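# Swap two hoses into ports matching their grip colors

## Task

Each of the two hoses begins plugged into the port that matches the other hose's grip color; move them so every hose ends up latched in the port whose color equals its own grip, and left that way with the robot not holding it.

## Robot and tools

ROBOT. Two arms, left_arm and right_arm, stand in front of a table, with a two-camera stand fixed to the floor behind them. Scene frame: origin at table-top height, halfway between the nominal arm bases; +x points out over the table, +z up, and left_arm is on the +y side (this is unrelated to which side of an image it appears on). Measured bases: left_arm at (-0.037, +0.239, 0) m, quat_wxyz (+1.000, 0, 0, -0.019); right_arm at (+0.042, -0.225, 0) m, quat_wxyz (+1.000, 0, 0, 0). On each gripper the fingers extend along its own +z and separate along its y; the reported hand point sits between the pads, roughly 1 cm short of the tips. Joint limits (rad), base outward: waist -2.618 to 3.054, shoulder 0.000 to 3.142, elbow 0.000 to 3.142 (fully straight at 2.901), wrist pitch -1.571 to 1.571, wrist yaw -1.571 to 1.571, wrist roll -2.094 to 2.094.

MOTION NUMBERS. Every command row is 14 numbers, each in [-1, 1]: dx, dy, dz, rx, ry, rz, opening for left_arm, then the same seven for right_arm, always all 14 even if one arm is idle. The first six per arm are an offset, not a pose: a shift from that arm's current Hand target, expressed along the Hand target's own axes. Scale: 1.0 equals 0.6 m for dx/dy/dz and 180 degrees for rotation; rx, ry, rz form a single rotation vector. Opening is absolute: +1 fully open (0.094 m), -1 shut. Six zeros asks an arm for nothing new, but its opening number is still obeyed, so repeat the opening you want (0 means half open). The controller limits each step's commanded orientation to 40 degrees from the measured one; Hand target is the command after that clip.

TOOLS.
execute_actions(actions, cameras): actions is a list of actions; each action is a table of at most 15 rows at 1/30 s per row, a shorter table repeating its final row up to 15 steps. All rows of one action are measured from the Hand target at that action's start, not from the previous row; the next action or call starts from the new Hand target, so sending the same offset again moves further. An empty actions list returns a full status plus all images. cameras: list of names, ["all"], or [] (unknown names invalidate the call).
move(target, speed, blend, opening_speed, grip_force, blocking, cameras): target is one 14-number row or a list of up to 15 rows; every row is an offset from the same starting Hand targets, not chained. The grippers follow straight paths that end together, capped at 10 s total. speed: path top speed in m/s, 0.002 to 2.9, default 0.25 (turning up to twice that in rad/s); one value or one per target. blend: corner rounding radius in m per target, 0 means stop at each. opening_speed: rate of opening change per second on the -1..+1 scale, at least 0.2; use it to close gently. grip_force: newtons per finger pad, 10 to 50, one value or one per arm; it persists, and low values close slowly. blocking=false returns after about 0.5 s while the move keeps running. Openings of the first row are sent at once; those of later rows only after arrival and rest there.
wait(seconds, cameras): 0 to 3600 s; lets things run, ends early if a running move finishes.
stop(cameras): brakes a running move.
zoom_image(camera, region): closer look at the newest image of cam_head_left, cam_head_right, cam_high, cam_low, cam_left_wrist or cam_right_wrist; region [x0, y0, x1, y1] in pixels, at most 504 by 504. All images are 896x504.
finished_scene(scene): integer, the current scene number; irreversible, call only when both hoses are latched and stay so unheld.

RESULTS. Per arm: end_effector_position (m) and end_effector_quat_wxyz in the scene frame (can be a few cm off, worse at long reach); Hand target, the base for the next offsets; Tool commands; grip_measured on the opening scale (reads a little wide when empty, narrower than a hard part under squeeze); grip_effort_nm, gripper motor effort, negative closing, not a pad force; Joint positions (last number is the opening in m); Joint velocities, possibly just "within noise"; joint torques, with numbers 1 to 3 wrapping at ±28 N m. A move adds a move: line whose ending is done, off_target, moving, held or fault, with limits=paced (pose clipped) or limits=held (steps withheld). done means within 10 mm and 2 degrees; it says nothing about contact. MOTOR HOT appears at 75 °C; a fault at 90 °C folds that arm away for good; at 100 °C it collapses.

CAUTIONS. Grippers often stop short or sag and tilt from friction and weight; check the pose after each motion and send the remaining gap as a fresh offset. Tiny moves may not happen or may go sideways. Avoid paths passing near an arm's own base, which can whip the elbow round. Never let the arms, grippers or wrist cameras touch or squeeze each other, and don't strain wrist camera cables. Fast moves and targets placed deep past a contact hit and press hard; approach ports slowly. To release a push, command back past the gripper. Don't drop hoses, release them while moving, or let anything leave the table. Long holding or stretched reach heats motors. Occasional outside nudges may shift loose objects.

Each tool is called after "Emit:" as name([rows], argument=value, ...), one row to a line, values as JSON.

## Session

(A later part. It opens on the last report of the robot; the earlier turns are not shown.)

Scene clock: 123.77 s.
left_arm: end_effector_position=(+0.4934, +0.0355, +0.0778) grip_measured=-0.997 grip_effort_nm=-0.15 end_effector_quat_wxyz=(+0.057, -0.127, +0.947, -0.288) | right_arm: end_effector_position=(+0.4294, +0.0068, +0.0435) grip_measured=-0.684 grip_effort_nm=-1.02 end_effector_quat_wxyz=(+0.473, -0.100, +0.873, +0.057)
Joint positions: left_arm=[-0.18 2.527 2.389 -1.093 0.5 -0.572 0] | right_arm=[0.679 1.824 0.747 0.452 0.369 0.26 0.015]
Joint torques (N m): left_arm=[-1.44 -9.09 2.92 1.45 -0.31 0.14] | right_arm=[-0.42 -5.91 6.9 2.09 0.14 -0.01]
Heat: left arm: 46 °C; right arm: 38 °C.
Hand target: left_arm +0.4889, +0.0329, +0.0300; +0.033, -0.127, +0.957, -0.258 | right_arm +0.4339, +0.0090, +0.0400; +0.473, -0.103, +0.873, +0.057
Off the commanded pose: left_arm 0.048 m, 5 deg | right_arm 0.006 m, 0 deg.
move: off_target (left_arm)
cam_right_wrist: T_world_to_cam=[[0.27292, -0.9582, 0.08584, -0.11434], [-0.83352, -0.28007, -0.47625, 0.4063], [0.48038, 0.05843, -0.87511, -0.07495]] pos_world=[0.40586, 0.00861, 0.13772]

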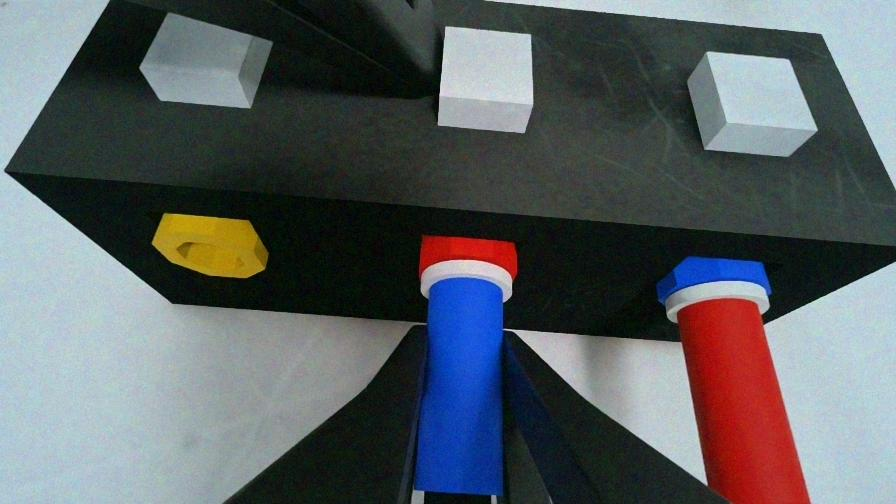

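Emit:
move([
  [0,-0.0417,-0.0722,0,0,0,-1,0,0,0,0,0,0,-1],
  [-0.0093,-0.0808,-0.1073,0,0,0,-1,0,0,0,0,0,0,-1],
  [0,-0.0118,0.007,0,0,0,-1,0,0,0,0,0,0,-1],
], speed=0.07, cameras=["cam_right_wrist"])

Scene clock: 130.47 s.
left_arm: end_effector_position=(+0.4985, +0.0156, +0.0847) grip_measured=-0.997 grip_effort_nm=-0.16 end_effector_quat_wxyz=(+0.065, -0.112, +0.942, -0.310) | right_arm: end_effector_position=(+0.4294, +0.0068, +0.0435) grip_measured=-0.684 grip_effort_nm=-1.02 end_effector_quat_wxyz=(+0.473, -0.100, +0.873, +0.057)
Joint positions: left_arm=[-0.204 2.555 2.446 -1.079 0.532 -0.584 0] | right_arm=[0.679 1.824 0.747 0.452 0.369 0.26 0.015]
Joint torques (N m): left_arm=[-0.68 -9.35 2.88 1.15 -0.65 0.12] | right_arm=[-0.36 -5.97 6.93 2.07 0.13 -0.01]
Heat: left arm: 48 °C; right arm: 38 °C.
Hand target: left_arm +0.4911, +0.0249, +0.0300; +0.033, -0.127, +0.957, -0.258 | right_arm +0.4339, +0.0090, +0.0400; +0.473, -0.103, +0.873, +0.057
Off the commanded pose: left_arm 0.056 m, 7 deg | right_arm 0.006 m, 0 deg.
elbow stopped short (left arm): the move would have taken joint 3 (elbow) straighter than the controller allows.
move: off_target (left_arm)
cam_right_wrist: T_world_to_cam=[[0.27292, -0.9582, 0.08584, -0.11434], [-0.83352, -0.28007, -0.47625, 0.4063], [0.48038, 0.05843, -0.87511, -0.07495]] pos_world=[0.40586, 0.00861, 0.13772]

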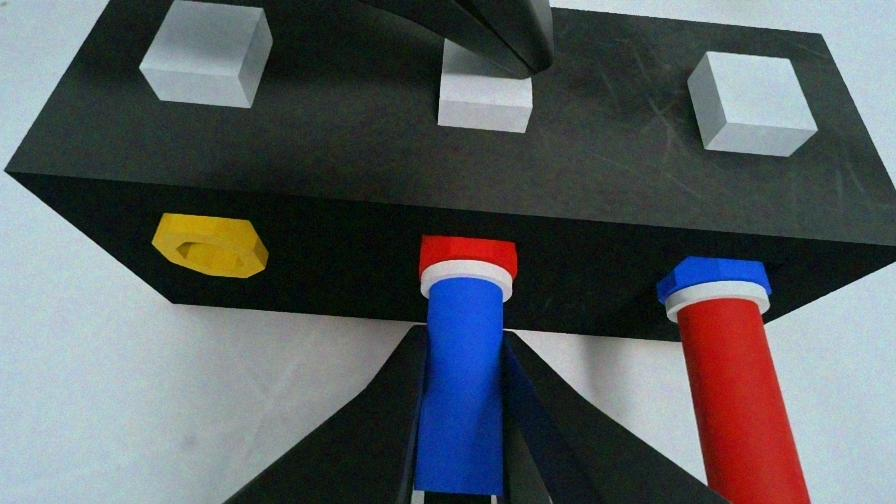

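Emit:
move(target=[0.0013,0.0344,0.0183,0,0,0,-1,0,0,0,0,0,0,-1], speed=0.05, cameras=["cam_right_wrist"])

Scene clock: 134.07 s.
left_arm: end_effector_position=(+0.4983, +0.0165, +0.0831) grip_measured=-0.997 grip_effort_nm=-0.15 end_effector_quat_wxyz=(+0.078, -0.097, +0.935, -0.333) | right_arm: end_effector_position=(+0.4294, +0.0068, +0.0435) grip_measured=-0.684 grip_effort_nm=-1.02 end_effector_quat_wxyz=(+0.473, -0.100, +0.873, +0.057)
Joint positions: left_arm=[-0.191 2.491 2.293 -0.951 0.575 -0.561 0] | right_arm=[0.679 1.824 0.747 0.452 0.369 0.26 0.015]
Joint torques (N m): left_arm=[-0.05 -7.69 2.32 0.93 -0.95 0.16] | right_arm=[-0.39 -5.9 6.94 2.07 0.13 -0.02]
Heat: left arm: 48 °C; right arm: 38 °C.
Hand target: left_arm +0.4870, +0.0366, +0.0102; +0.034, -0.127, +0.957, -0.258 | right_arm +0.4339, +0.0090, +0.0400; +0.473, -0.103, +0.873, +0.057
Off the commanded pose: left_arm 0.077 m, 11 deg | right_arm 0.006 m, 0 deg.
move: off_target (left_arm)
cam_right_wrist: T_world_to_cam=[[0.27292, -0.9582, 0.08584, -0.11434], [-0.83352, -0.28007, -0.47625, 0.4063], [0.48038, 0.05843, -0.87511, -0.07495]] pos_world=[0.40586, 0.00861, 0.13772]

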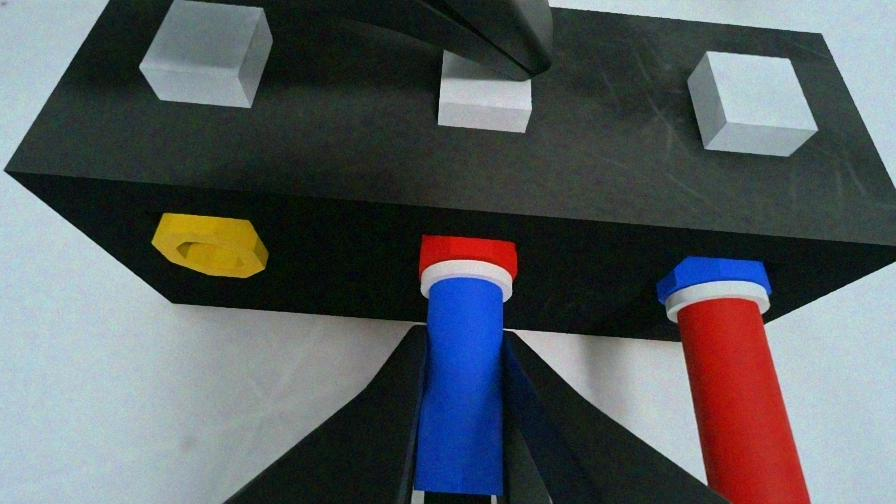

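Emit:
move(target=[0.0021,0.0405,0.0344,0,0,0,-1,0,0,0,0,0,0,-1], speed=0.05, cameras=["cam_right_wrist"])

Scene clock: 136.87 s.
left_arm: end_effector_position=(+0.4980, +0.0173, +0.0803) grip_measured=-0.997 grip_effort_nm=-0.16 end_effector_quat_wxyz=(+0.097, -0.077, +0.924, -0.363) | right_arm: end_effector_position=(+0.4288, +0.0059, +0.0426) grip_measured=-0.684 grip_effort_nm=-1.02 end_effector_quat_wxyz=(+0.472, -0.100, +0.874, +0.053)
Joint positions: left_arm=[-0.175 2.433 2.137 -0.801 0.632 -0.537 0] | right_arm=[0.681 1.824 0.747 0.446 0.376 0.26 0.015]
Joint torques (N m): left_arm=[0.01 -5.33 1.32 0.73 -1.4 0.17] | right_arm=[-0.51 -5.93 6.95 2.14 0.04 -0.03]
Heat: left arm: 48 °C; right arm: 38 °C.
Hand target: left_arm +0.4830, +0.0464, -0.0198; +0.033, -0.127, +0.957, -0.258 | right_arm +0.4339, +0.0090, +0.0400; +0.473, -0.103, +0.873, +0.057
Off the commanded pose: left_arm 0.105 m, 16 deg | right_arm 0.007 m, 1 deg.
move: off_target (left_arm)
cam_right_wrist: T_world_to_cam=[[0.26963, -0.95859, 0.09173, -0.11374], [-0.83547, -0.28024, -0.47271, 0.40586], [0.47884, 0.05082, -0.87643, -0.07458]] pos_world=[0.40546, 0.0085, 0.13692]

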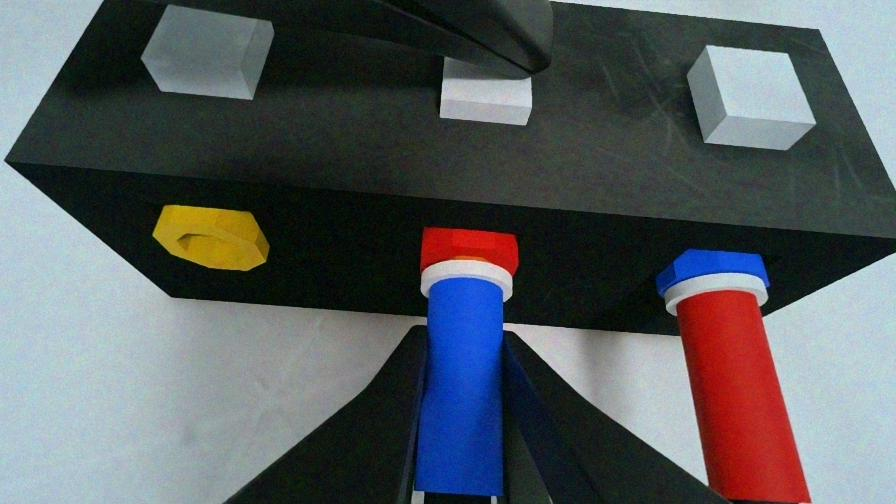

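Emit:
move(target=[0,0,0,0,0,0,-1,0.042,0,-0.0645,0,0,0,-1], speed=0.08, cameras=["cam_right_wrist"])

Scene clock: 140.40 s.
left_arm: end_effector_position=(+0.4981, +0.0175, +0.0802) grip_measured=-0.997 grip_effort_nm=-0.15 end_effector_quat_wxyz=(+0.097, -0.077, +0.924, -0.363) | right_arm: end_effector_position=(+0.3899, -0.0010, +0.0298) grip_measured=-0.684 grip_effort_nm=-1.02 end_effector_quat_wxyz=(+0.463, -0.110, +0.878, +0.055)
Joint positions: left_arm=[-0.175 2.433 2.136 -0.801 0.632 -0.537 0] | right_arm=[0.738 1.756 0.604 0.491 0.403 0.289 0.015]
Joint torques (N m): left_arm=[0.16 -5.41 1.28 0.74 -1.39 0.19] | right_arm=[0.46 -9.5 4.77 1.84 0.36 0.17]
Heat: left arm: 47 °C; right arm: 38 °C.
Hand target: left_arm +0.4830, +0.0467, -0.0200; +0.033, -0.128, +0.957, -0.258 | right_arm +0.3890, -0.0018, +0.0401; +0.473, -0.103, +0.873, +0.056
Off the commanded pose: left_arm 0.105 m, 16 deg | right_arm 0.010 m, 1 deg.
move: done
cam_right_wrist: T_world_to_cam=[[0.29008, -0.95225, 0.09521, -0.11677], [-0.83798, -0.30079, -0.45532, 0.36583], [0.46221, 0.05229, -0.88523, -0.06017]] pos_world=[0.36824, 0.00199, 0.12443]

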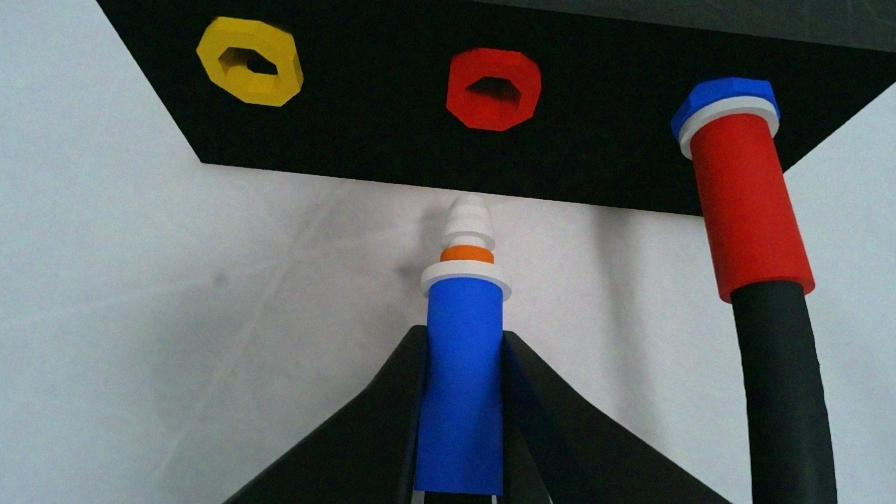

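Emit:
move([
  [0,-0.083,-0.144,0,0,0,-1,-0.0248,0.0592,-0.038,0,0.067,0,-1],
  [-0.0157,-0.194,-0.2345,0,0,0,-1,-0.0248,0.0592,-0.038,0,0.067,0,-1],
], speed=0.1, cameras=["cam_left_wrist","cam_right_wrist"])

Scene clock: 148.57 s.
left_arm: end_effector_position=(+0.4953, +0.0223, +0.1431) grip_measured=-0.997 grip_effort_nm=-0.15 end_effector_quat_wxyz=(+0.083, -0.146, +0.943, -0.289) | right_arm: end_effector_position=(+0.3662, +0.0215, +0.0460) grip_measured=-0.684 grip_effort_nm=-1.02 end_effector_quat_wxyz=(+0.363, -0.115, +0.924, +0.028)
Joint positions: left_arm=[-0.213 2.63 2.845 -1.37 0.46 -0.656 0] | right_arm=[0.819 1.694 0.854 -0.085 0.405 0.436 0.015]
Joint torques (N m): left_arm=[-0.4 -15.47 8.57 1.48 0 -0.13] | right_arm=[0.5 -9.55 8.18 1.46 0.26 0.13]
Heat: left arm: 46 °C; right arm: 38 °C.
Hand target: left_arm +0.5002, +0.0201, +0.1603; +0.034, -0.127, +0.957, -0.258 | right_arm +0.3701, +0.0302, +0.0651; +0.379, -0.108, +0.918, +0.045
Off the commanded pose: left_arm 0.018 m, 7 deg | right_arm 0.021 m, 3 deg.
elbow stopped short (left arm): the move would have taken joint 3 (elbow) straighter than the controller allows.
move: off_target (left_arm, right_arm)
cam_left_wrist: T_world_to_cam=[[0.30862, -0.76535, 0.56479, -0.21272], [-0.92509, -0.1034, 0.36539, 0.43346], [-0.22126, -0.63525, -0.73993, 0.32718]] pos_world=[0.53903, 0.08985, 0.20385]
cam_right_wrist: T_world_to_cam=[[0.29587, -0.9491, 0.10806, -0.09284], [-0.91776, -0.31381, -0.24339, 0.3799], [0.26491, -0.02716, -0.96389, 0.04159]] pos_world=[0.36511, 0.03223, 0.14258]

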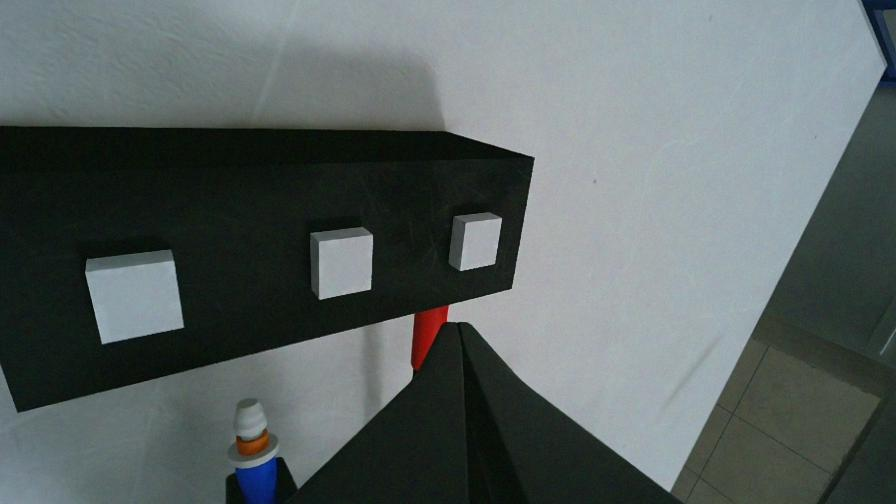

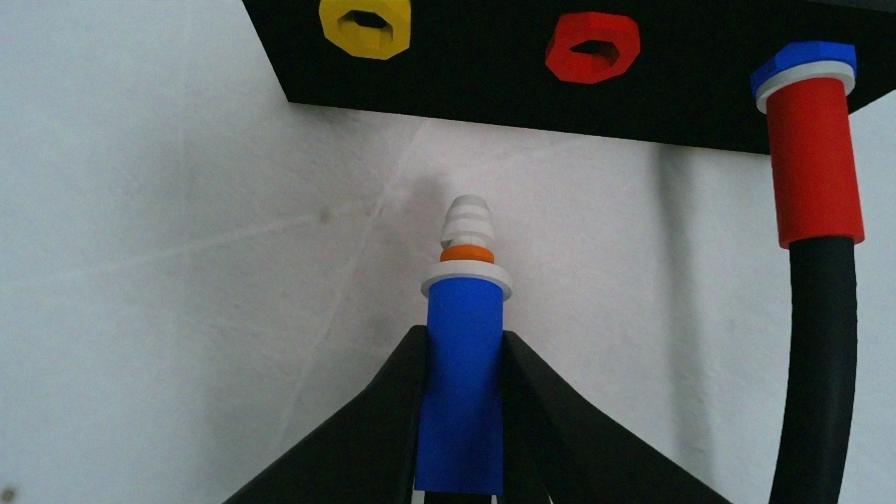

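Emit:
move(target=[0,0,0,0,0,0,-1,0.0658,0.053,0.0357,0,0,0,-1], speed=0.08, cameras=["cam_left_wrist","cam_right_wrist","cam_high"])

Scene clock: 153.37 s.
left_arm: end_effector_position=(+0.4953, +0.0223, +0.1431) grip_measured=-0.997 grip_effort_nm=-0.16 end_effector_quat_wxyz=(+0.083, -0.146, +0.943, -0.289) | right_arm: end_effector_position=(+0.3506, +0.0598, +0.0301) grip_measured=-0.684 grip_effort_nm=-1.02 end_effector_quat_wxyz=(+0.379, -0.111, +0.917, +0.054)
Joint positions: left_arm=[-0.213 2.63 2.845 -1.37 0.46 -0.657 0] | right_arm=[0.927 1.782 0.854 0.024 0.452 0.528 0.015]
Joint torques (N m): left_arm=[-0.32 -15.54 8.44 1.47 0.02 -0.12] | right_arm=[0.39 -6.01 5.41 1.77 0.52 0.13]
Heat: left arm: 48 °C; right arm: 38 °C.
Hand target: left_arm +0.5003, +0.0201, +0.1603; +0.034, -0.127, +0.957, -0.258 | right_arm +0.3500, +0.0582, +0.0220; +0.378, -0.108, +0.918, +0.045
Off the commanded pose: left_arm 0.018 m, 7 deg | right_arm 0.008 m, 1 deg.
elbow stopped short (left arm): the move would have taken joint 3 (elbow) straighter than the controller allows.
move: done
cam_left_wrist: T_world_to_cam=[[0.30916, -0.76501, 0.56497, -0.21311], [-0.92501, -0.10392, 0.36546, 0.43354], [-0.22087, -0.63558, -0.73976, 0.32699]] pos_world=[0.53913, 0.08985, 0.20385]
cam_right_wrist: T_world_to_cam=[[0.30611, -0.94983, 0.0641, -0.05239], [-0.90627, -0.31137, -0.28588, 0.37078], [0.2915, 0.02942, -0.95612, 0.01847]] pos_world=[0.34668, 0.06514, 0.12702]
Images, in order (width x height): cam_high 896x504, cam_left_wrist 896x504, cam_right_wrist 896x504.

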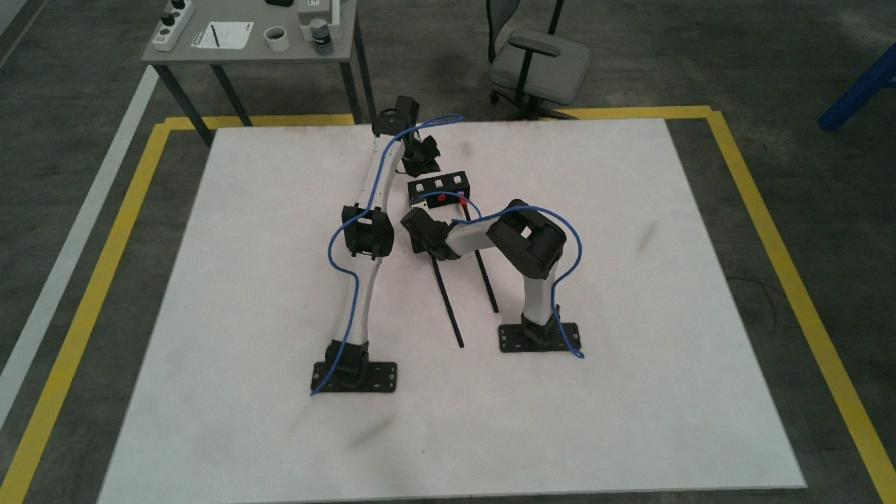

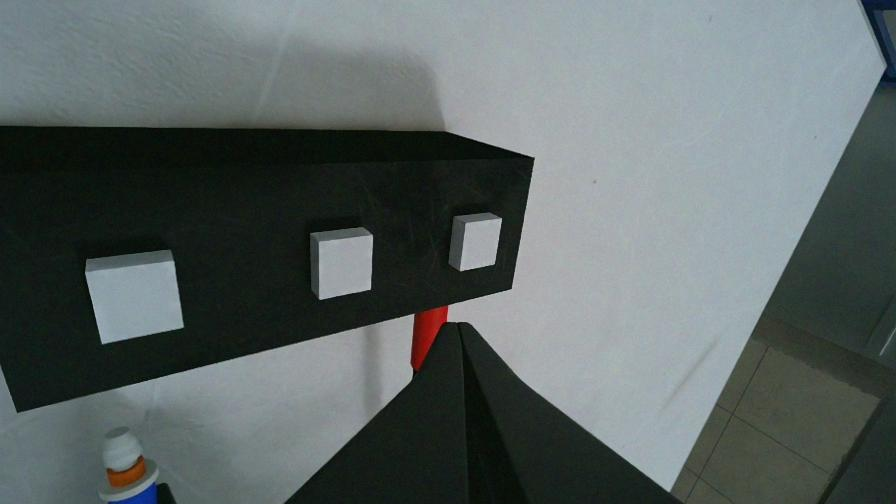

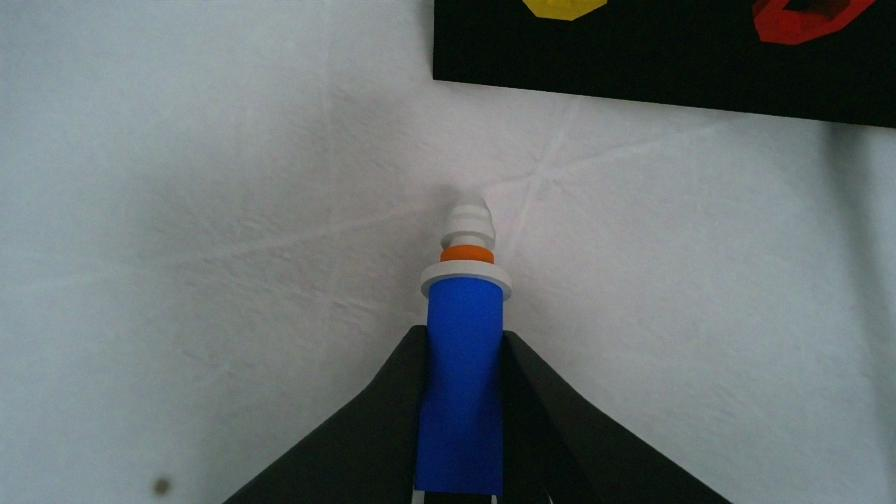

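Emit:
move([
  [0,0,0,0,0,0,-1,0.0165,0,0.0165,0,0,0,-1],
  [0,0,0,0,0,0,-1,0.0165,0,0.0165,0,0,0,-0.3],
  [0,0,0,0,0,0,-1,-0.0887,0.0058,-0.1235,0,0,0,-0.3],
], speed=[0.05,0.05,0.12], opening_speed=0.6, cameras=["cam_left_wrist","cam_right_wrist","cam_high"])

Scene clock: 160.67 s.
left_arm: end_effector_position=(+0.4953, +0.0223, +0.1431) grip_measured=-0.997 grip_effort_nm=-0.15 end_effector_quat_wxyz=(+0.083, -0.146, +0.943, -0.289) | right_arm: end_effector_position=(+0.3332, +0.0542, +0.0946) grip_measured=-0.302 grip_effort_nm=0.12 end_effector_quat_wxyz=(+0.363, -0.117, +0.924, +0.036)
Joint positions: left_arm=[-0.213 2.63 2.845 -1.37 0.46 -0.657 0] | right_arm=[0.963 1.616 0.994 -0.349 0.476 0.562 0.033]
Joint torques (N m): left_arm=[-0.31 -15.5 8.46 1.51 0 -0.14] | right_arm=[0.66 -8.91 8.44 1.36 0.53 0.15]
Heat: left arm: 51 °C; right arm: 38 °C.
Hand target: left_arm +0.5003, +0.0201, +0.1603; +0.034, -0.127, +0.957, -0.258 | right_arm +0.3351, +0.0581, +0.1121; +0.378, -0.108, +0.918, +0.045
Off the commanded pose: left_arm 0.018 m, 7 deg | right_arm 0.018 m, 2 deg.
elbow stopped short (left arm): the move would have taken joint 3 (elbow) straighter than the controller allows.
move: off_target (right_arm)
cam_left_wrist: T_world_to_cam=[[0.30916, -0.76501, 0.56497, -0.21311], [-0.92501, -0.10392, 0.36546, 0.43354], [-0.22087, -0.63558, -0.73976, 0.32699]] pos_world=[0.53913, 0.08985, 0.20385]
cam_right_wrist: T_world_to_cam=[[0.30533, -0.94753, 0.09468, -0.05932], [-0.91508, -0.31947, -0.24612, 0.37138], [0.26345, -0.01149, -0.9646, 0.09771]] pos_world=[0.33222, 0.06356, 0.19127]
Images, in order (width x height): cam_high 896x504, cam_left_wrist 896x504, cam_right_wrist 896x504.

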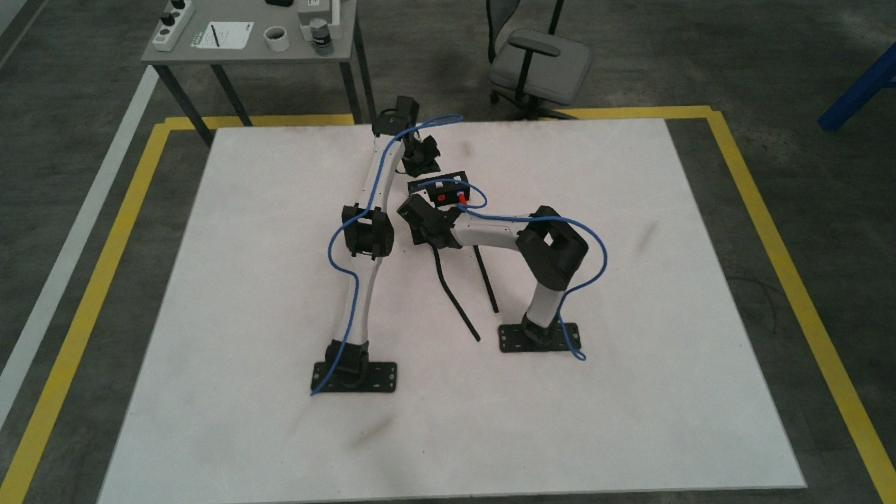

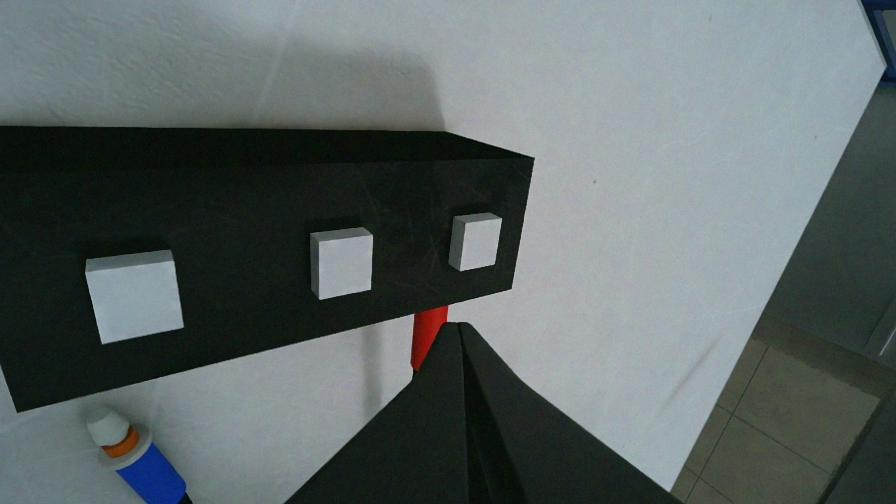

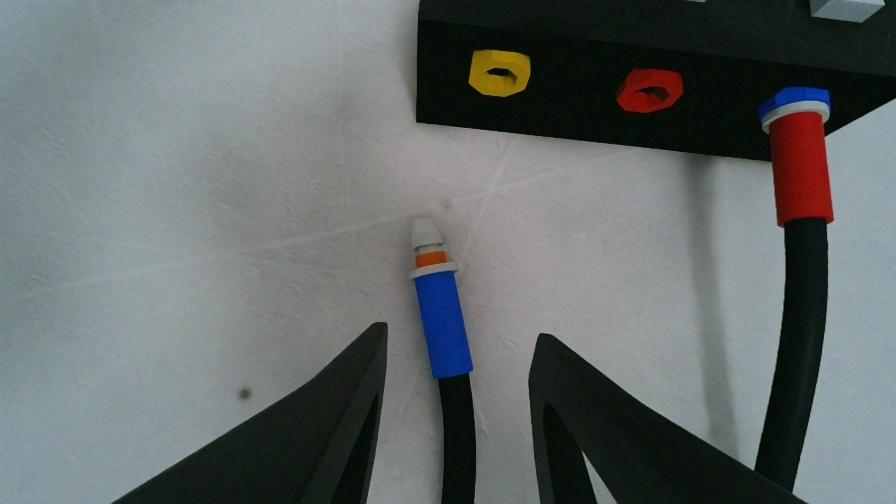

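Emit:
move(target=[0,0,0,0,0,0,-1,-0.083,-0.21,0.0637,0.0068,-0.0975,0.0046,-0.25], speed=0.12, cameras=["cam_right_wrist"])

Scene clock: 170.33 s.
left_arm: end_effector_position=(+0.4953, +0.0223, +0.1431) grip_measured=-0.997 grip_effort_nm=-0.16 end_effector_quat_wxyz=(+0.083, -0.146, +0.943, -0.289) | right_arm: end_effector_position=(+0.4253, -0.0484, +0.1170) grip_measured=-0.252 grip_effort_nm=0.12 end_effector_quat_wxyz=(+0.510, -0.087, +0.854, +0.052)
Joint positions: left_arm=[-0.213 2.63 2.845 -1.37 0.46 -0.657 0] | right_arm=[0.558 1.499 0.668 0.309 0.311 0.173 0.035]
Joint torques (N m): left_arm=[-0.24 -15.5 8.53 1.49 0 -0.13] | right_arm=[-0.55 -6.83 5.78 2.21 0.06 0.01]
Heat: left arm: 55 °C; right arm: 39 °C.
Hand target: left_arm +0.5003, +0.0201, +0.1603; +0.034, -0.127, +0.957, -0.258 | right_arm +0.4251, -0.0500, +0.1199; +0.515, -0.089, +0.851, +0.054
Off the commanded pose: left_arm 0.018 m, 7 deg | right_arm 0.003 m, 1 deg.
elbow stopped short (left arm): the move would have taken joint 3 (elbow) straighter than the controller allows.
move: done
cam_right_wrist: T_world_to_cam=[[0.23929, -0.96632, 0.09469, -0.15961], [-0.79854, -0.25134, -0.54695, 0.41729], [0.55233, 0.05526, -0.83179, -0.04125]] pos_world=[0.3942, -0.04707, 0.20904]

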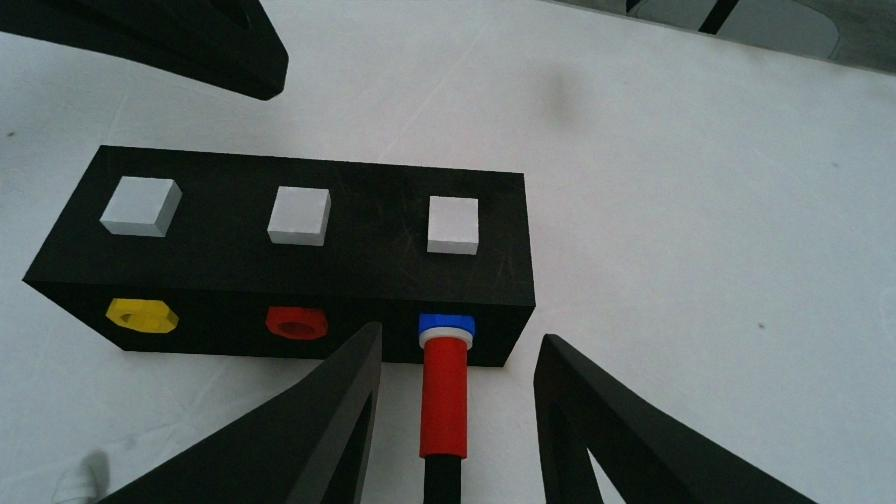

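Emit:
move(target=[0,0,0,0,0,0,-1,0.1083,0.0003,0.0912,0,0,0,-0.25], speed=0.08, cameras=["cam_right_wrist","cam_left_wrist"])

Scene clock: 174.53 s.
left_arm: end_effector_position=(+0.4953, +0.0223, +0.1431) grip_measured=-0.997 grip_effort_nm=-0.15 end_effector_quat_wxyz=(+0.083, -0.146, +0.943, -0.289) | right_arm: end_effector_position=(+0.4440, -0.0434, +0.0470) grip_measured=-0.252 grip_effort_nm=0.12 end_effector_quat_wxyz=(+0.522, -0.084, +0.847, +0.058)
Joint positions: left_arm=[-0.213 2.63 2.845 -1.37 0.46 -0.657 0] | right_arm=[0.538 1.821 0.598 0.737 0.293 0.163 0.035]
Joint torques (N m): left_arm=[-0.28 -15.58 8.51 1.5 0 -0.14] | right_arm=[-0.59 -5.5 4.59 2.21 0.02 -0.02]
Heat: left arm: 56 °C; right arm: 38 °C.
Hand target: left_arm +0.5003, +0.0201, +0.1603; +0.034, -0.127, +0.957, -0.258 | right_arm +0.4430, -0.0460, +0.0369; +0.515, -0.089, +0.851, +0.054
Off the commanded pose: left_arm 0.018 m, 7 deg | right_arm 0.010 m, 1 deg.
elbow stopped short (left arm): the move would have taken joint 3 (elbow) straighter than the controller allows.
move: done
cam_left_wrist: T_world_to_cam=[[0.30916, -0.76501, 0.56497, -0.21311], [-0.92501, -0.10392, 0.36546, 0.43354], [-0.22087, -0.63558, -0.73976, 0.32699]] pos_world=[0.53913, 0.08985, 0.20385]
cam_right_wrist: T_world_to_cam=[[0.23752, -0.9677, 0.08449, -0.15137], [-0.78314, -0.24223, -0.57273, 0.38991], [0.57469, 0.06987, -0.81538, -0.12014]] pos_world=[0.41036, -0.04364, 0.13814]
Images, in order (width x height): cam_left_wrist 896x504, cam_right_wrist 896x504.

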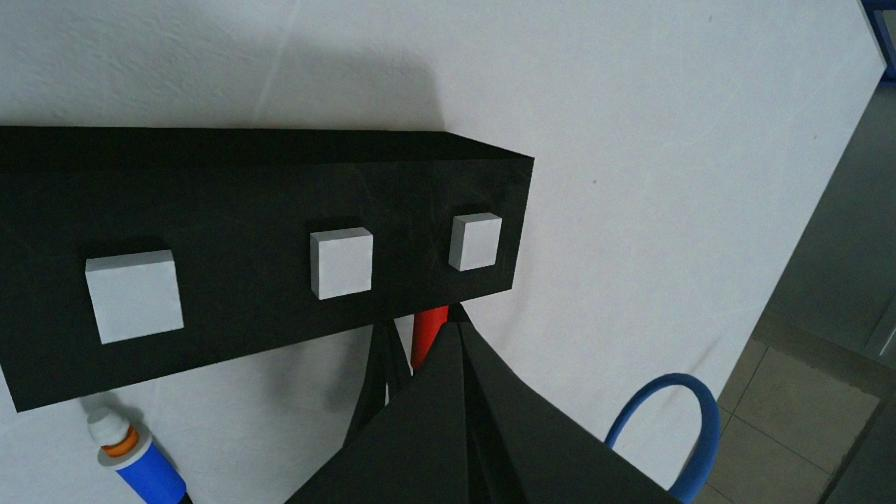

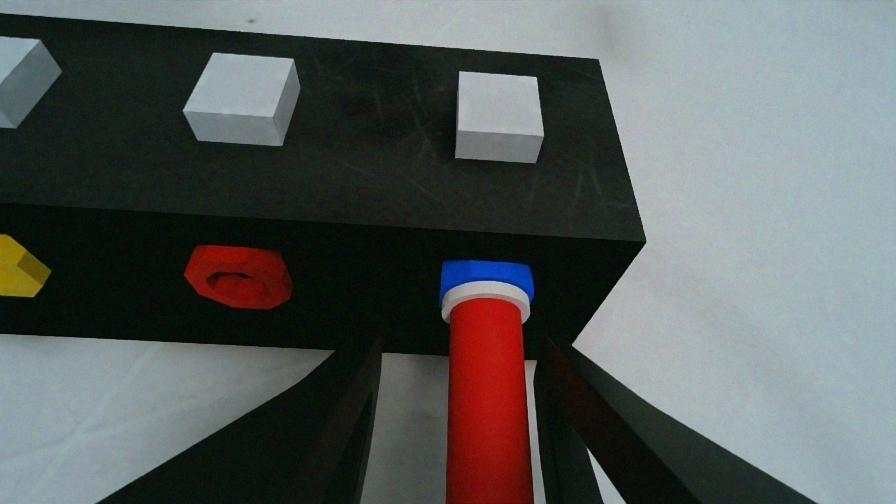

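Emit:
move(target=[0,0,0,0,0,0,-1,0.0038,-0.0137,-0.0072,0,0,0,-0.25], speed=0.05, cameras=["cam_right_wrist"])

Scene clock: 177.37 s.
left_arm: end_effector_position=(+0.4953, +0.0223, +0.1431) grip_measured=-0.997 grip_effort_nm=-0.16 end_effector_quat_wxyz=(+0.083, -0.146, +0.943, -0.289) | right_arm: end_effector_position=(+0.4407, -0.0535, +0.0397) grip_measured=-0.252 grip_effort_nm=0.13 end_effector_quat_wxyz=(+0.516, -0.085, +0.851, +0.055)
Joint positions: left_arm=[-0.213 2.63 2.845 -1.37 0.46 -0.657 0] | right_arm=[0.515 1.821 0.569 0.752 0.274 0.153 0.035]
Joint torques (N m): left_arm=[-0.28 -15.5 8.44 1.49 0.01 -0.12] | right_arm=[-0.47 -6.71 4.4 2.22 0.02 -0.03]
Heat: left arm: 57 °C; right arm: 38 °C.
Hand target: left_arm +0.5003, +0.0201, +0.1603; +0.034, -0.127, +0.957, -0.258 | right_arm +0.4400, -0.0550, +0.0369; +0.515, -0.089, +0.851, +0.054
Off the commanded pose: left_arm 0.018 m, 7 deg | right_arm 0.003 m, 1 deg.
elbow stopped short (left arm): the move would have taken joint 3 (elbow) straighter than the controller allows.
move: done
cam_right_wrist: T_world_to_cam=[[0.2369, -0.96741, 0.08943, -0.15951], [-0.79174, -0.24559, -0.55932, 0.38379], [0.56305, 0.0617, -0.82411, -0.11842]] pos_world=[0.40832, -0.05276, 0.13134]

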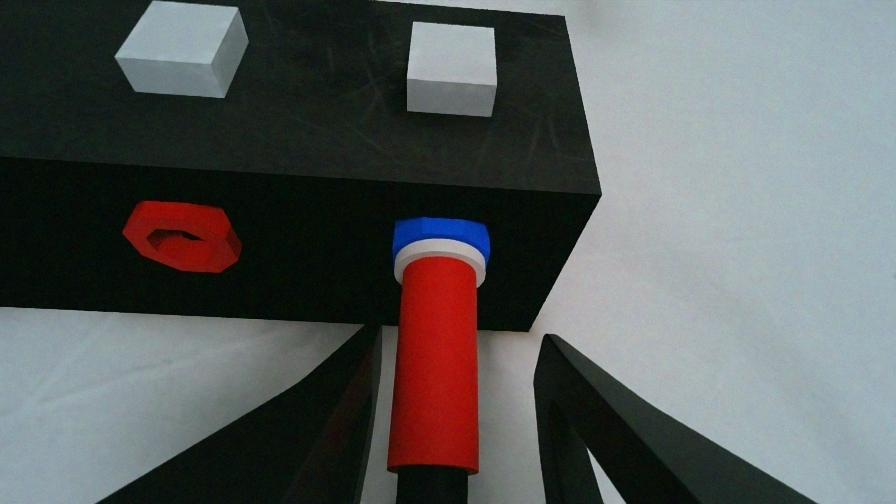

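Emit:
move(target=[0,0,0,0,0,0,-1,-0.0152,0.009,0,0,0,0,-0.25], speed=0.05, cameras=["cam_right_wrist"])

Scene clock: 180.50 s.
left_arm: end_effector_position=(+0.4953, +0.0223, +0.1431) grip_measured=-0.997 grip_effort_nm=-0.16 end_effector_quat_wxyz=(+0.083, -0.146, +0.943, -0.289) | right_arm: end_effector_position=(+0.4392, -0.0541, +0.0359) grip_measured=-0.252 grip_effort_nm=0.13 end_effector_quat_wxyz=(+0.508, -0.087, +0.856, +0.051)
Joint positions: left_arm=[-0.213 2.63 2.845 -1.37 0.46 -0.657 0] | right_arm=[0.515 1.821 0.574 0.726 0.273 0.152 0.035]
Joint torques (N m): left_arm=[-0.39 -15.46 8.57 1.48 0 -0.14] | right_arm=[0.58 -8.23 6.63 1.91 0.16 0.02]
Heat: left arm: 58 °C; right arm: 38 °C.
Hand target: left_arm +0.5003, +0.0201, +0.1603; +0.034, -0.127, +0.957, -0.258 | right_arm +0.4430, -0.0488, +0.0450; +0.515, -0.089, +0.851, +0.054
Off the commanded pose: left_arm 0.018 m, 7 deg | right_arm 0.011 m, 1 deg.
elbow stopped short (left arm): the move would have taken joint 3 (elbow) straighter than the controller allows.
move: off_target (right_arm)
cam_right_wrist: T_world_to_cam=[[0.23945, -0.96625, 0.09498, -0.1608], [-0.80164, -0.25195, -0.54212, 0.38371], [0.54775, 0.05367, -0.83492, -0.11408]] pos_world=[0.40859, -0.05258, 0.12804]

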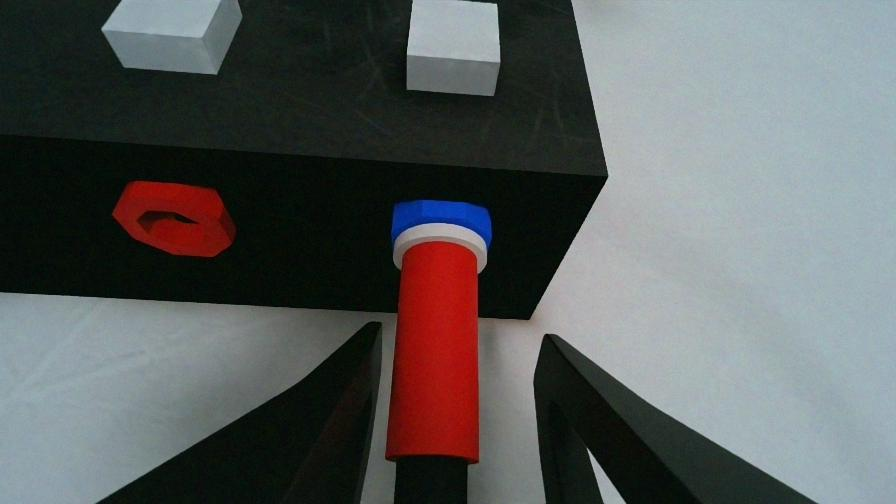

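Emit:
move(target=[0,0,0,0,0,0,-1,-0.0155,0.0075,-0.0065,0,0,0,-0.25], speed=0.08, cameras=["cam_right_wrist"])

Scene clock: 183.50 s.
left_arm: end_effector_position=(+0.4953, +0.0223, +0.1431) grip_measured=-0.997 grip_effort_nm=-0.15 end_effector_quat_wxyz=(+0.083, -0.146, +0.943, -0.289) | right_arm: end_effector_position=(+0.4371, -0.0480, +0.0370) grip_measured=-0.252 grip_effort_nm=0.12 end_effector_quat_wxyz=(+0.498, -0.096, +0.860, +0.051)
Joint positions: left_arm=[-0.213 2.63 2.845 -1.37 0.46 -0.657 0] | right_arm=[0.53 1.804 0.593 0.666 0.274 0.152 0.035]
Joint torques (N m): left_arm=[-0.32 -15.49 8.51 1.47 0 -0.15] | right_arm=[0.54 -9.66 6.72 1.9 0.3 0.11]
Heat: left arm: 58 °C; right arm: 38 °C.
Hand target: left_arm +0.5003, +0.0201, +0.1603; +0.034, -0.127, +0.957, -0.258 | right_arm +0.4428, -0.0441, +0.0551; +0.515, -0.089, +0.851, +0.054
Off the commanded pose: left_arm 0.018 m, 7 deg | right_arm 0.019 m, 2 deg.
elbow stopped short (left arm): the move would have taken joint 3 (elbow) straighter than the controller allows.
move: off_target (right_arm)
cam_right_wrist: T_world_to_cam=[[0.25546, -0.96147, 0.1015, -0.16152], [-0.80874, -0.27004, -0.52251, 0.38569], [0.52979, 0.05139, -0.84657, -0.10416]] pos_world=[0.40836, -0.04579, 0.12974]

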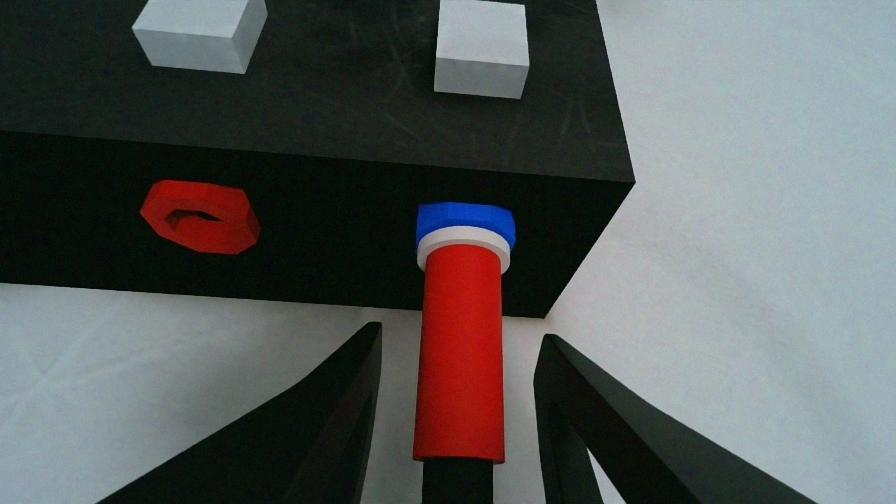

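Emit:
move(target=[0,0,0,0,0,0,-1,-0.017,0,-0.006,0,0,0,-0.25], speed=0.08, cameras=["cam_right_wrist"])

Scene clock: 186.40 s.
left_arm: end_effector_position=(+0.4953, +0.0223, +0.1431) grip_measured=-0.997 grip_effort_nm=-0.16 end_effector_quat_wxyz=(+0.083, -0.146, +0.943, -0.289) | right_arm: end_effector_position=(+0.4392, -0.0468, +0.0489) grip_measured=-0.252 grip_effort_nm=0.12 end_effector_quat_wxyz=(+0.500, -0.096, +0.859, +0.051)
Joint positions: left_arm=[-0.213 2.63 2.845 -1.37 0.46 -0.657 0] | right_arm=[0.53 1.765 0.614 0.61 0.274 0.152 0.035]
Joint torques (N m): left_arm=[-0.28 -15.54 8.49 1.49 0.01 -0.14] | right_arm=[0.38 -9.32 6.83 1.91 0.29 0.1]
Heat: left arm: 59 °C; right arm: 37 °C.
Hand target: left_arm +0.5003, +0.0201, +0.1603; +0.034, -0.127, +0.957, -0.258 | right_arm +0.4443, -0.0438, +0.0657; +0.515, -0.090, +0.851, +0.054
Off the commanded pose: left_arm 0.018 m, 7 deg | right_arm 0.018 m, 2 deg.
elbow stopped short (left arm): the move would have taken joint 3 (elbow) straighter than the controller allows.
move: off_target (right_arm)
cam_right_wrist: T_world_to_cam=[[0.25511, -0.96167, 0.10053, -0.16184], [-0.80701, -0.26903, -0.5257, 0.3934], [0.5326, 0.05298, -0.84471, -0.09653]] pos_world=[0.41017, -0.04469, 0.14154]

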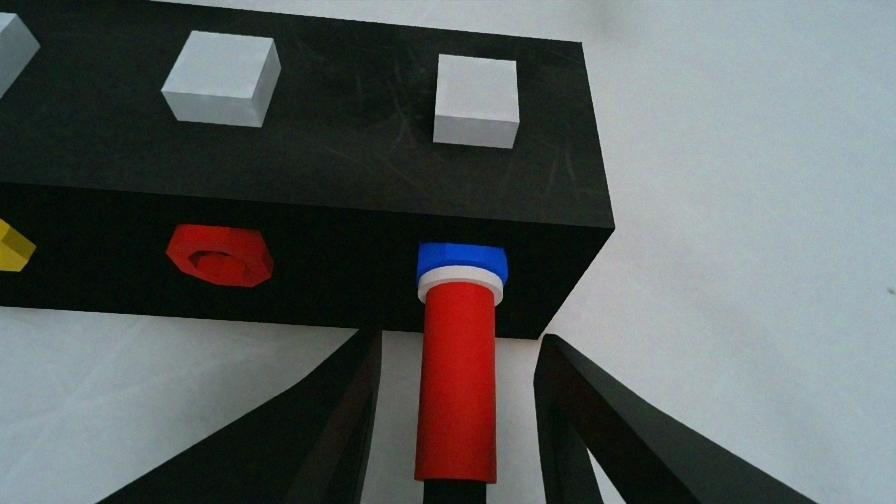

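Emit:
move(target=[0.005,-0.032,0.111,0,0,0,-1,0,0,0,0,0,0,-1], speed=0.08, opening_speed=0.8, cameras=["cam_left_wrist","cam_right_wrist"])

Scene clock: 193.03 s.
left_arm: end_effector_position=(+0.5047, -0.0261, +0.1164) grip_measured=-0.997 grip_effort_nm=-0.16 end_effector_quat_wxyz=(+0.094, -0.139, +0.940, -0.297) | right_arm: end_effector_position=(+0.4392, -0.0469, +0.0488) grip_measured=-0.683 grip_effort_nm=-1.02 end_effector_quat_wxyz=(+0.499, -0.096, +0.860, +0.051)
Joint positions: left_arm=[-0.295 2.697 2.845 -1.24 0.431 -0.735 0] | right_arm=[0.53 1.765 0.614 0.61 0.274 0.152 0.015]
Joint torques (N m): left_arm=[-0.35 -12.7 8.85 1.61 -0.02 -0.15] | right_arm=[0.38 -9.31 6.89 1.94 0.29 0.1]
Heat: left arm: 60 °C; right arm: 38 °C.
Hand target: left_arm +0.5103, -0.0290, +0.1122; +0.033, -0.127, +0.957, -0.258 | right_arm +0.4443, -0.0439, +0.0657; +0.515, -0.089, +0.851, +0.054
Off the commanded pose: left_arm 0.008 m, 9 deg | right_arm 0.018 m, 2 deg.
elbow stopped short (left arm): the move would have taken joint 3 (elbow) straighter than the controller allows.
move: off_target (left_arm)
cam_left_wrist: T_world_to_cam=[[0.28821, -0.75983, 0.58274, -0.22929], [-0.93536, -0.09311, 0.34121, 0.45519], [-0.20501, -0.64342, -0.73755, 0.27012]] pos_world=[0.54723, 0.04196, 0.17753]
cam_right_wrist: T_world_to_cam=[[0.25486, -0.9617, 0.10089, -0.16188], [-0.80735, -0.26905, -0.52516, 0.39338], [0.53219, 0.05238, -0.845, -0.09643]] pos_world=[0.41017, -0.04479, 0.14144]

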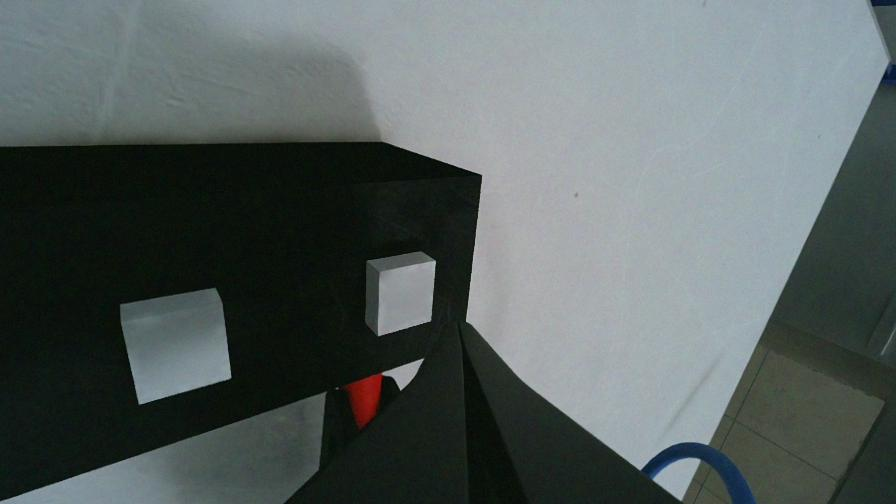

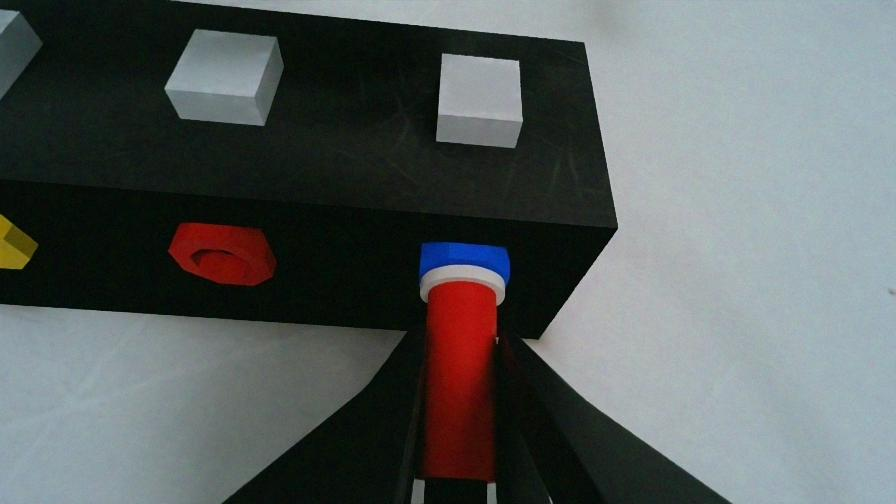

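Emit:
move(target=[0.0183,0.0862,0.1273,0,0,0,-1,0,0,0,0,0,0,-1], speed=0.05, cameras=["cam_right_wrist"])

Scene clock: 200.57 s.
left_arm: end_effector_position=(+0.5079, -0.0343, +0.0875) grip_measured=-0.997 grip_effort_nm=-0.16 end_effector_quat_wxyz=(+0.084, -0.111, +0.941, -0.308) | right_arm: end_effector_position=(+0.4392, -0.0469, +0.0488) grip_measured=-0.683 grip_effort_nm=-1.02 end_effector_quat_wxyz=(+0.499, -0.096, +0.860, +0.051)
Joint positions: left_arm=[-0.295 2.703 2.731 -1.135 0.474 -0.681 0] | right_arm=[0.53 1.765 0.614 0.61 0.274 0.152 0.015]
Joint torques (N m): left_arm=[-0.34 -8.12 3.22 1.1 -0.39 0.09] | right_arm=[0.38 -9.35 6.87 1.94 0.28 0.1]
Heat: left arm: 60 °C; right arm: 38 °C.
Hand target: left_arm +0.4979, -0.0257, +0.0203; +0.034, -0.127, +0.957, -0.258 | right_arm +0.4443, -0.0439, +0.0657; +0.515, -0.089, +0.851, +0.054
Off the commanded pose: left_arm 0.069 m, 9 deg | right_arm 0.018 m, 2 deg.
move: off_target (left_arm)
cam_right_wrist: T_world_to_cam=[[0.25486, -0.9617, 0.10089, -0.16188], [-0.80735, -0.26905, -0.52516, 0.39338], [0.53219, 0.05238, -0.845, -0.09643]] pos_world=[0.41017, -0.04479, 0.14144]

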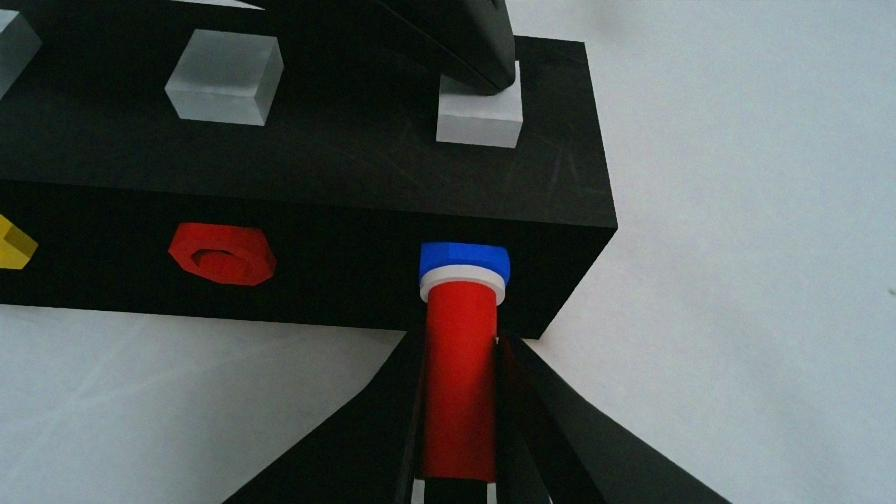

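Emit:
move(target=[0.0034,0.0753,0.0528,0,0,0,-1,0,0,0,0,0,0,-1], speed=0.04, cameras=["cam_right_wrist"])

Scene clock: 204.40 s.
left_arm: end_effector_position=(+0.5080, -0.0323, +0.0806) grip_measured=-0.997 grip_effort_nm=-0.15 end_effector_quat_wxyz=(+0.105, -0.075, +0.921, -0.366) | right_arm: end_effector_position=(+0.4364, -0.0492, +0.0495) grip_measured=-0.683 grip_effort_nm=-1.02 end_effector_quat_wxyz=(+0.494, -0.096, +0.863, +0.044)
Joint positions: left_arm=[-0.264 2.522 2.282 -0.783 0.589 -0.634 0] | right_arm=[0.533 1.746 0.614 0.574 0.286 0.152 0.015]
Joint torques (N m): left_arm=[-0.02 -5.26 1.39 0.67 -1.29 0.19] | right_arm=[0.08 -7.98 6.93 2.31 0.14 0.09]
Heat: left arm: 59 °C; right arm: 38 °C.
Hand target: left_arm +0.4898, -0.0039, -0.0298; +0.034, -0.127, +0.957, -0.258 | right_arm +0.4444, -0.0438, +0.0658; +0.515, -0.089, +0.851, +0.054
Off the commanded pose: left_arm 0.115 m, 17 deg | right_arm 0.019 m, 3 deg.
move: off_target (left_arm)
cam_right_wrist: T_world_to_cam=[[0.24933, -0.96197, 0.11155, -0.16161], [-0.81509, -0.27066, -0.51222, 0.39354], [0.52293, 0.03679, -0.85158, -0.0906]] pos_world=[0.40844, -0.04562, 0.14245]

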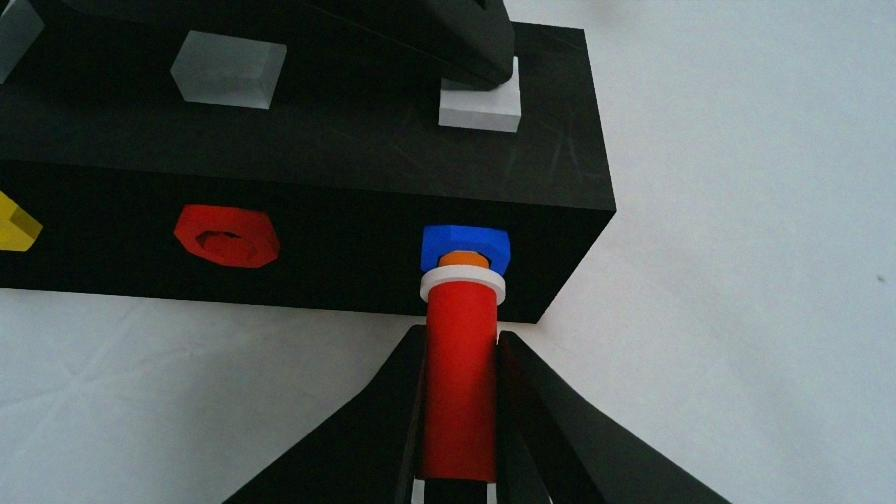

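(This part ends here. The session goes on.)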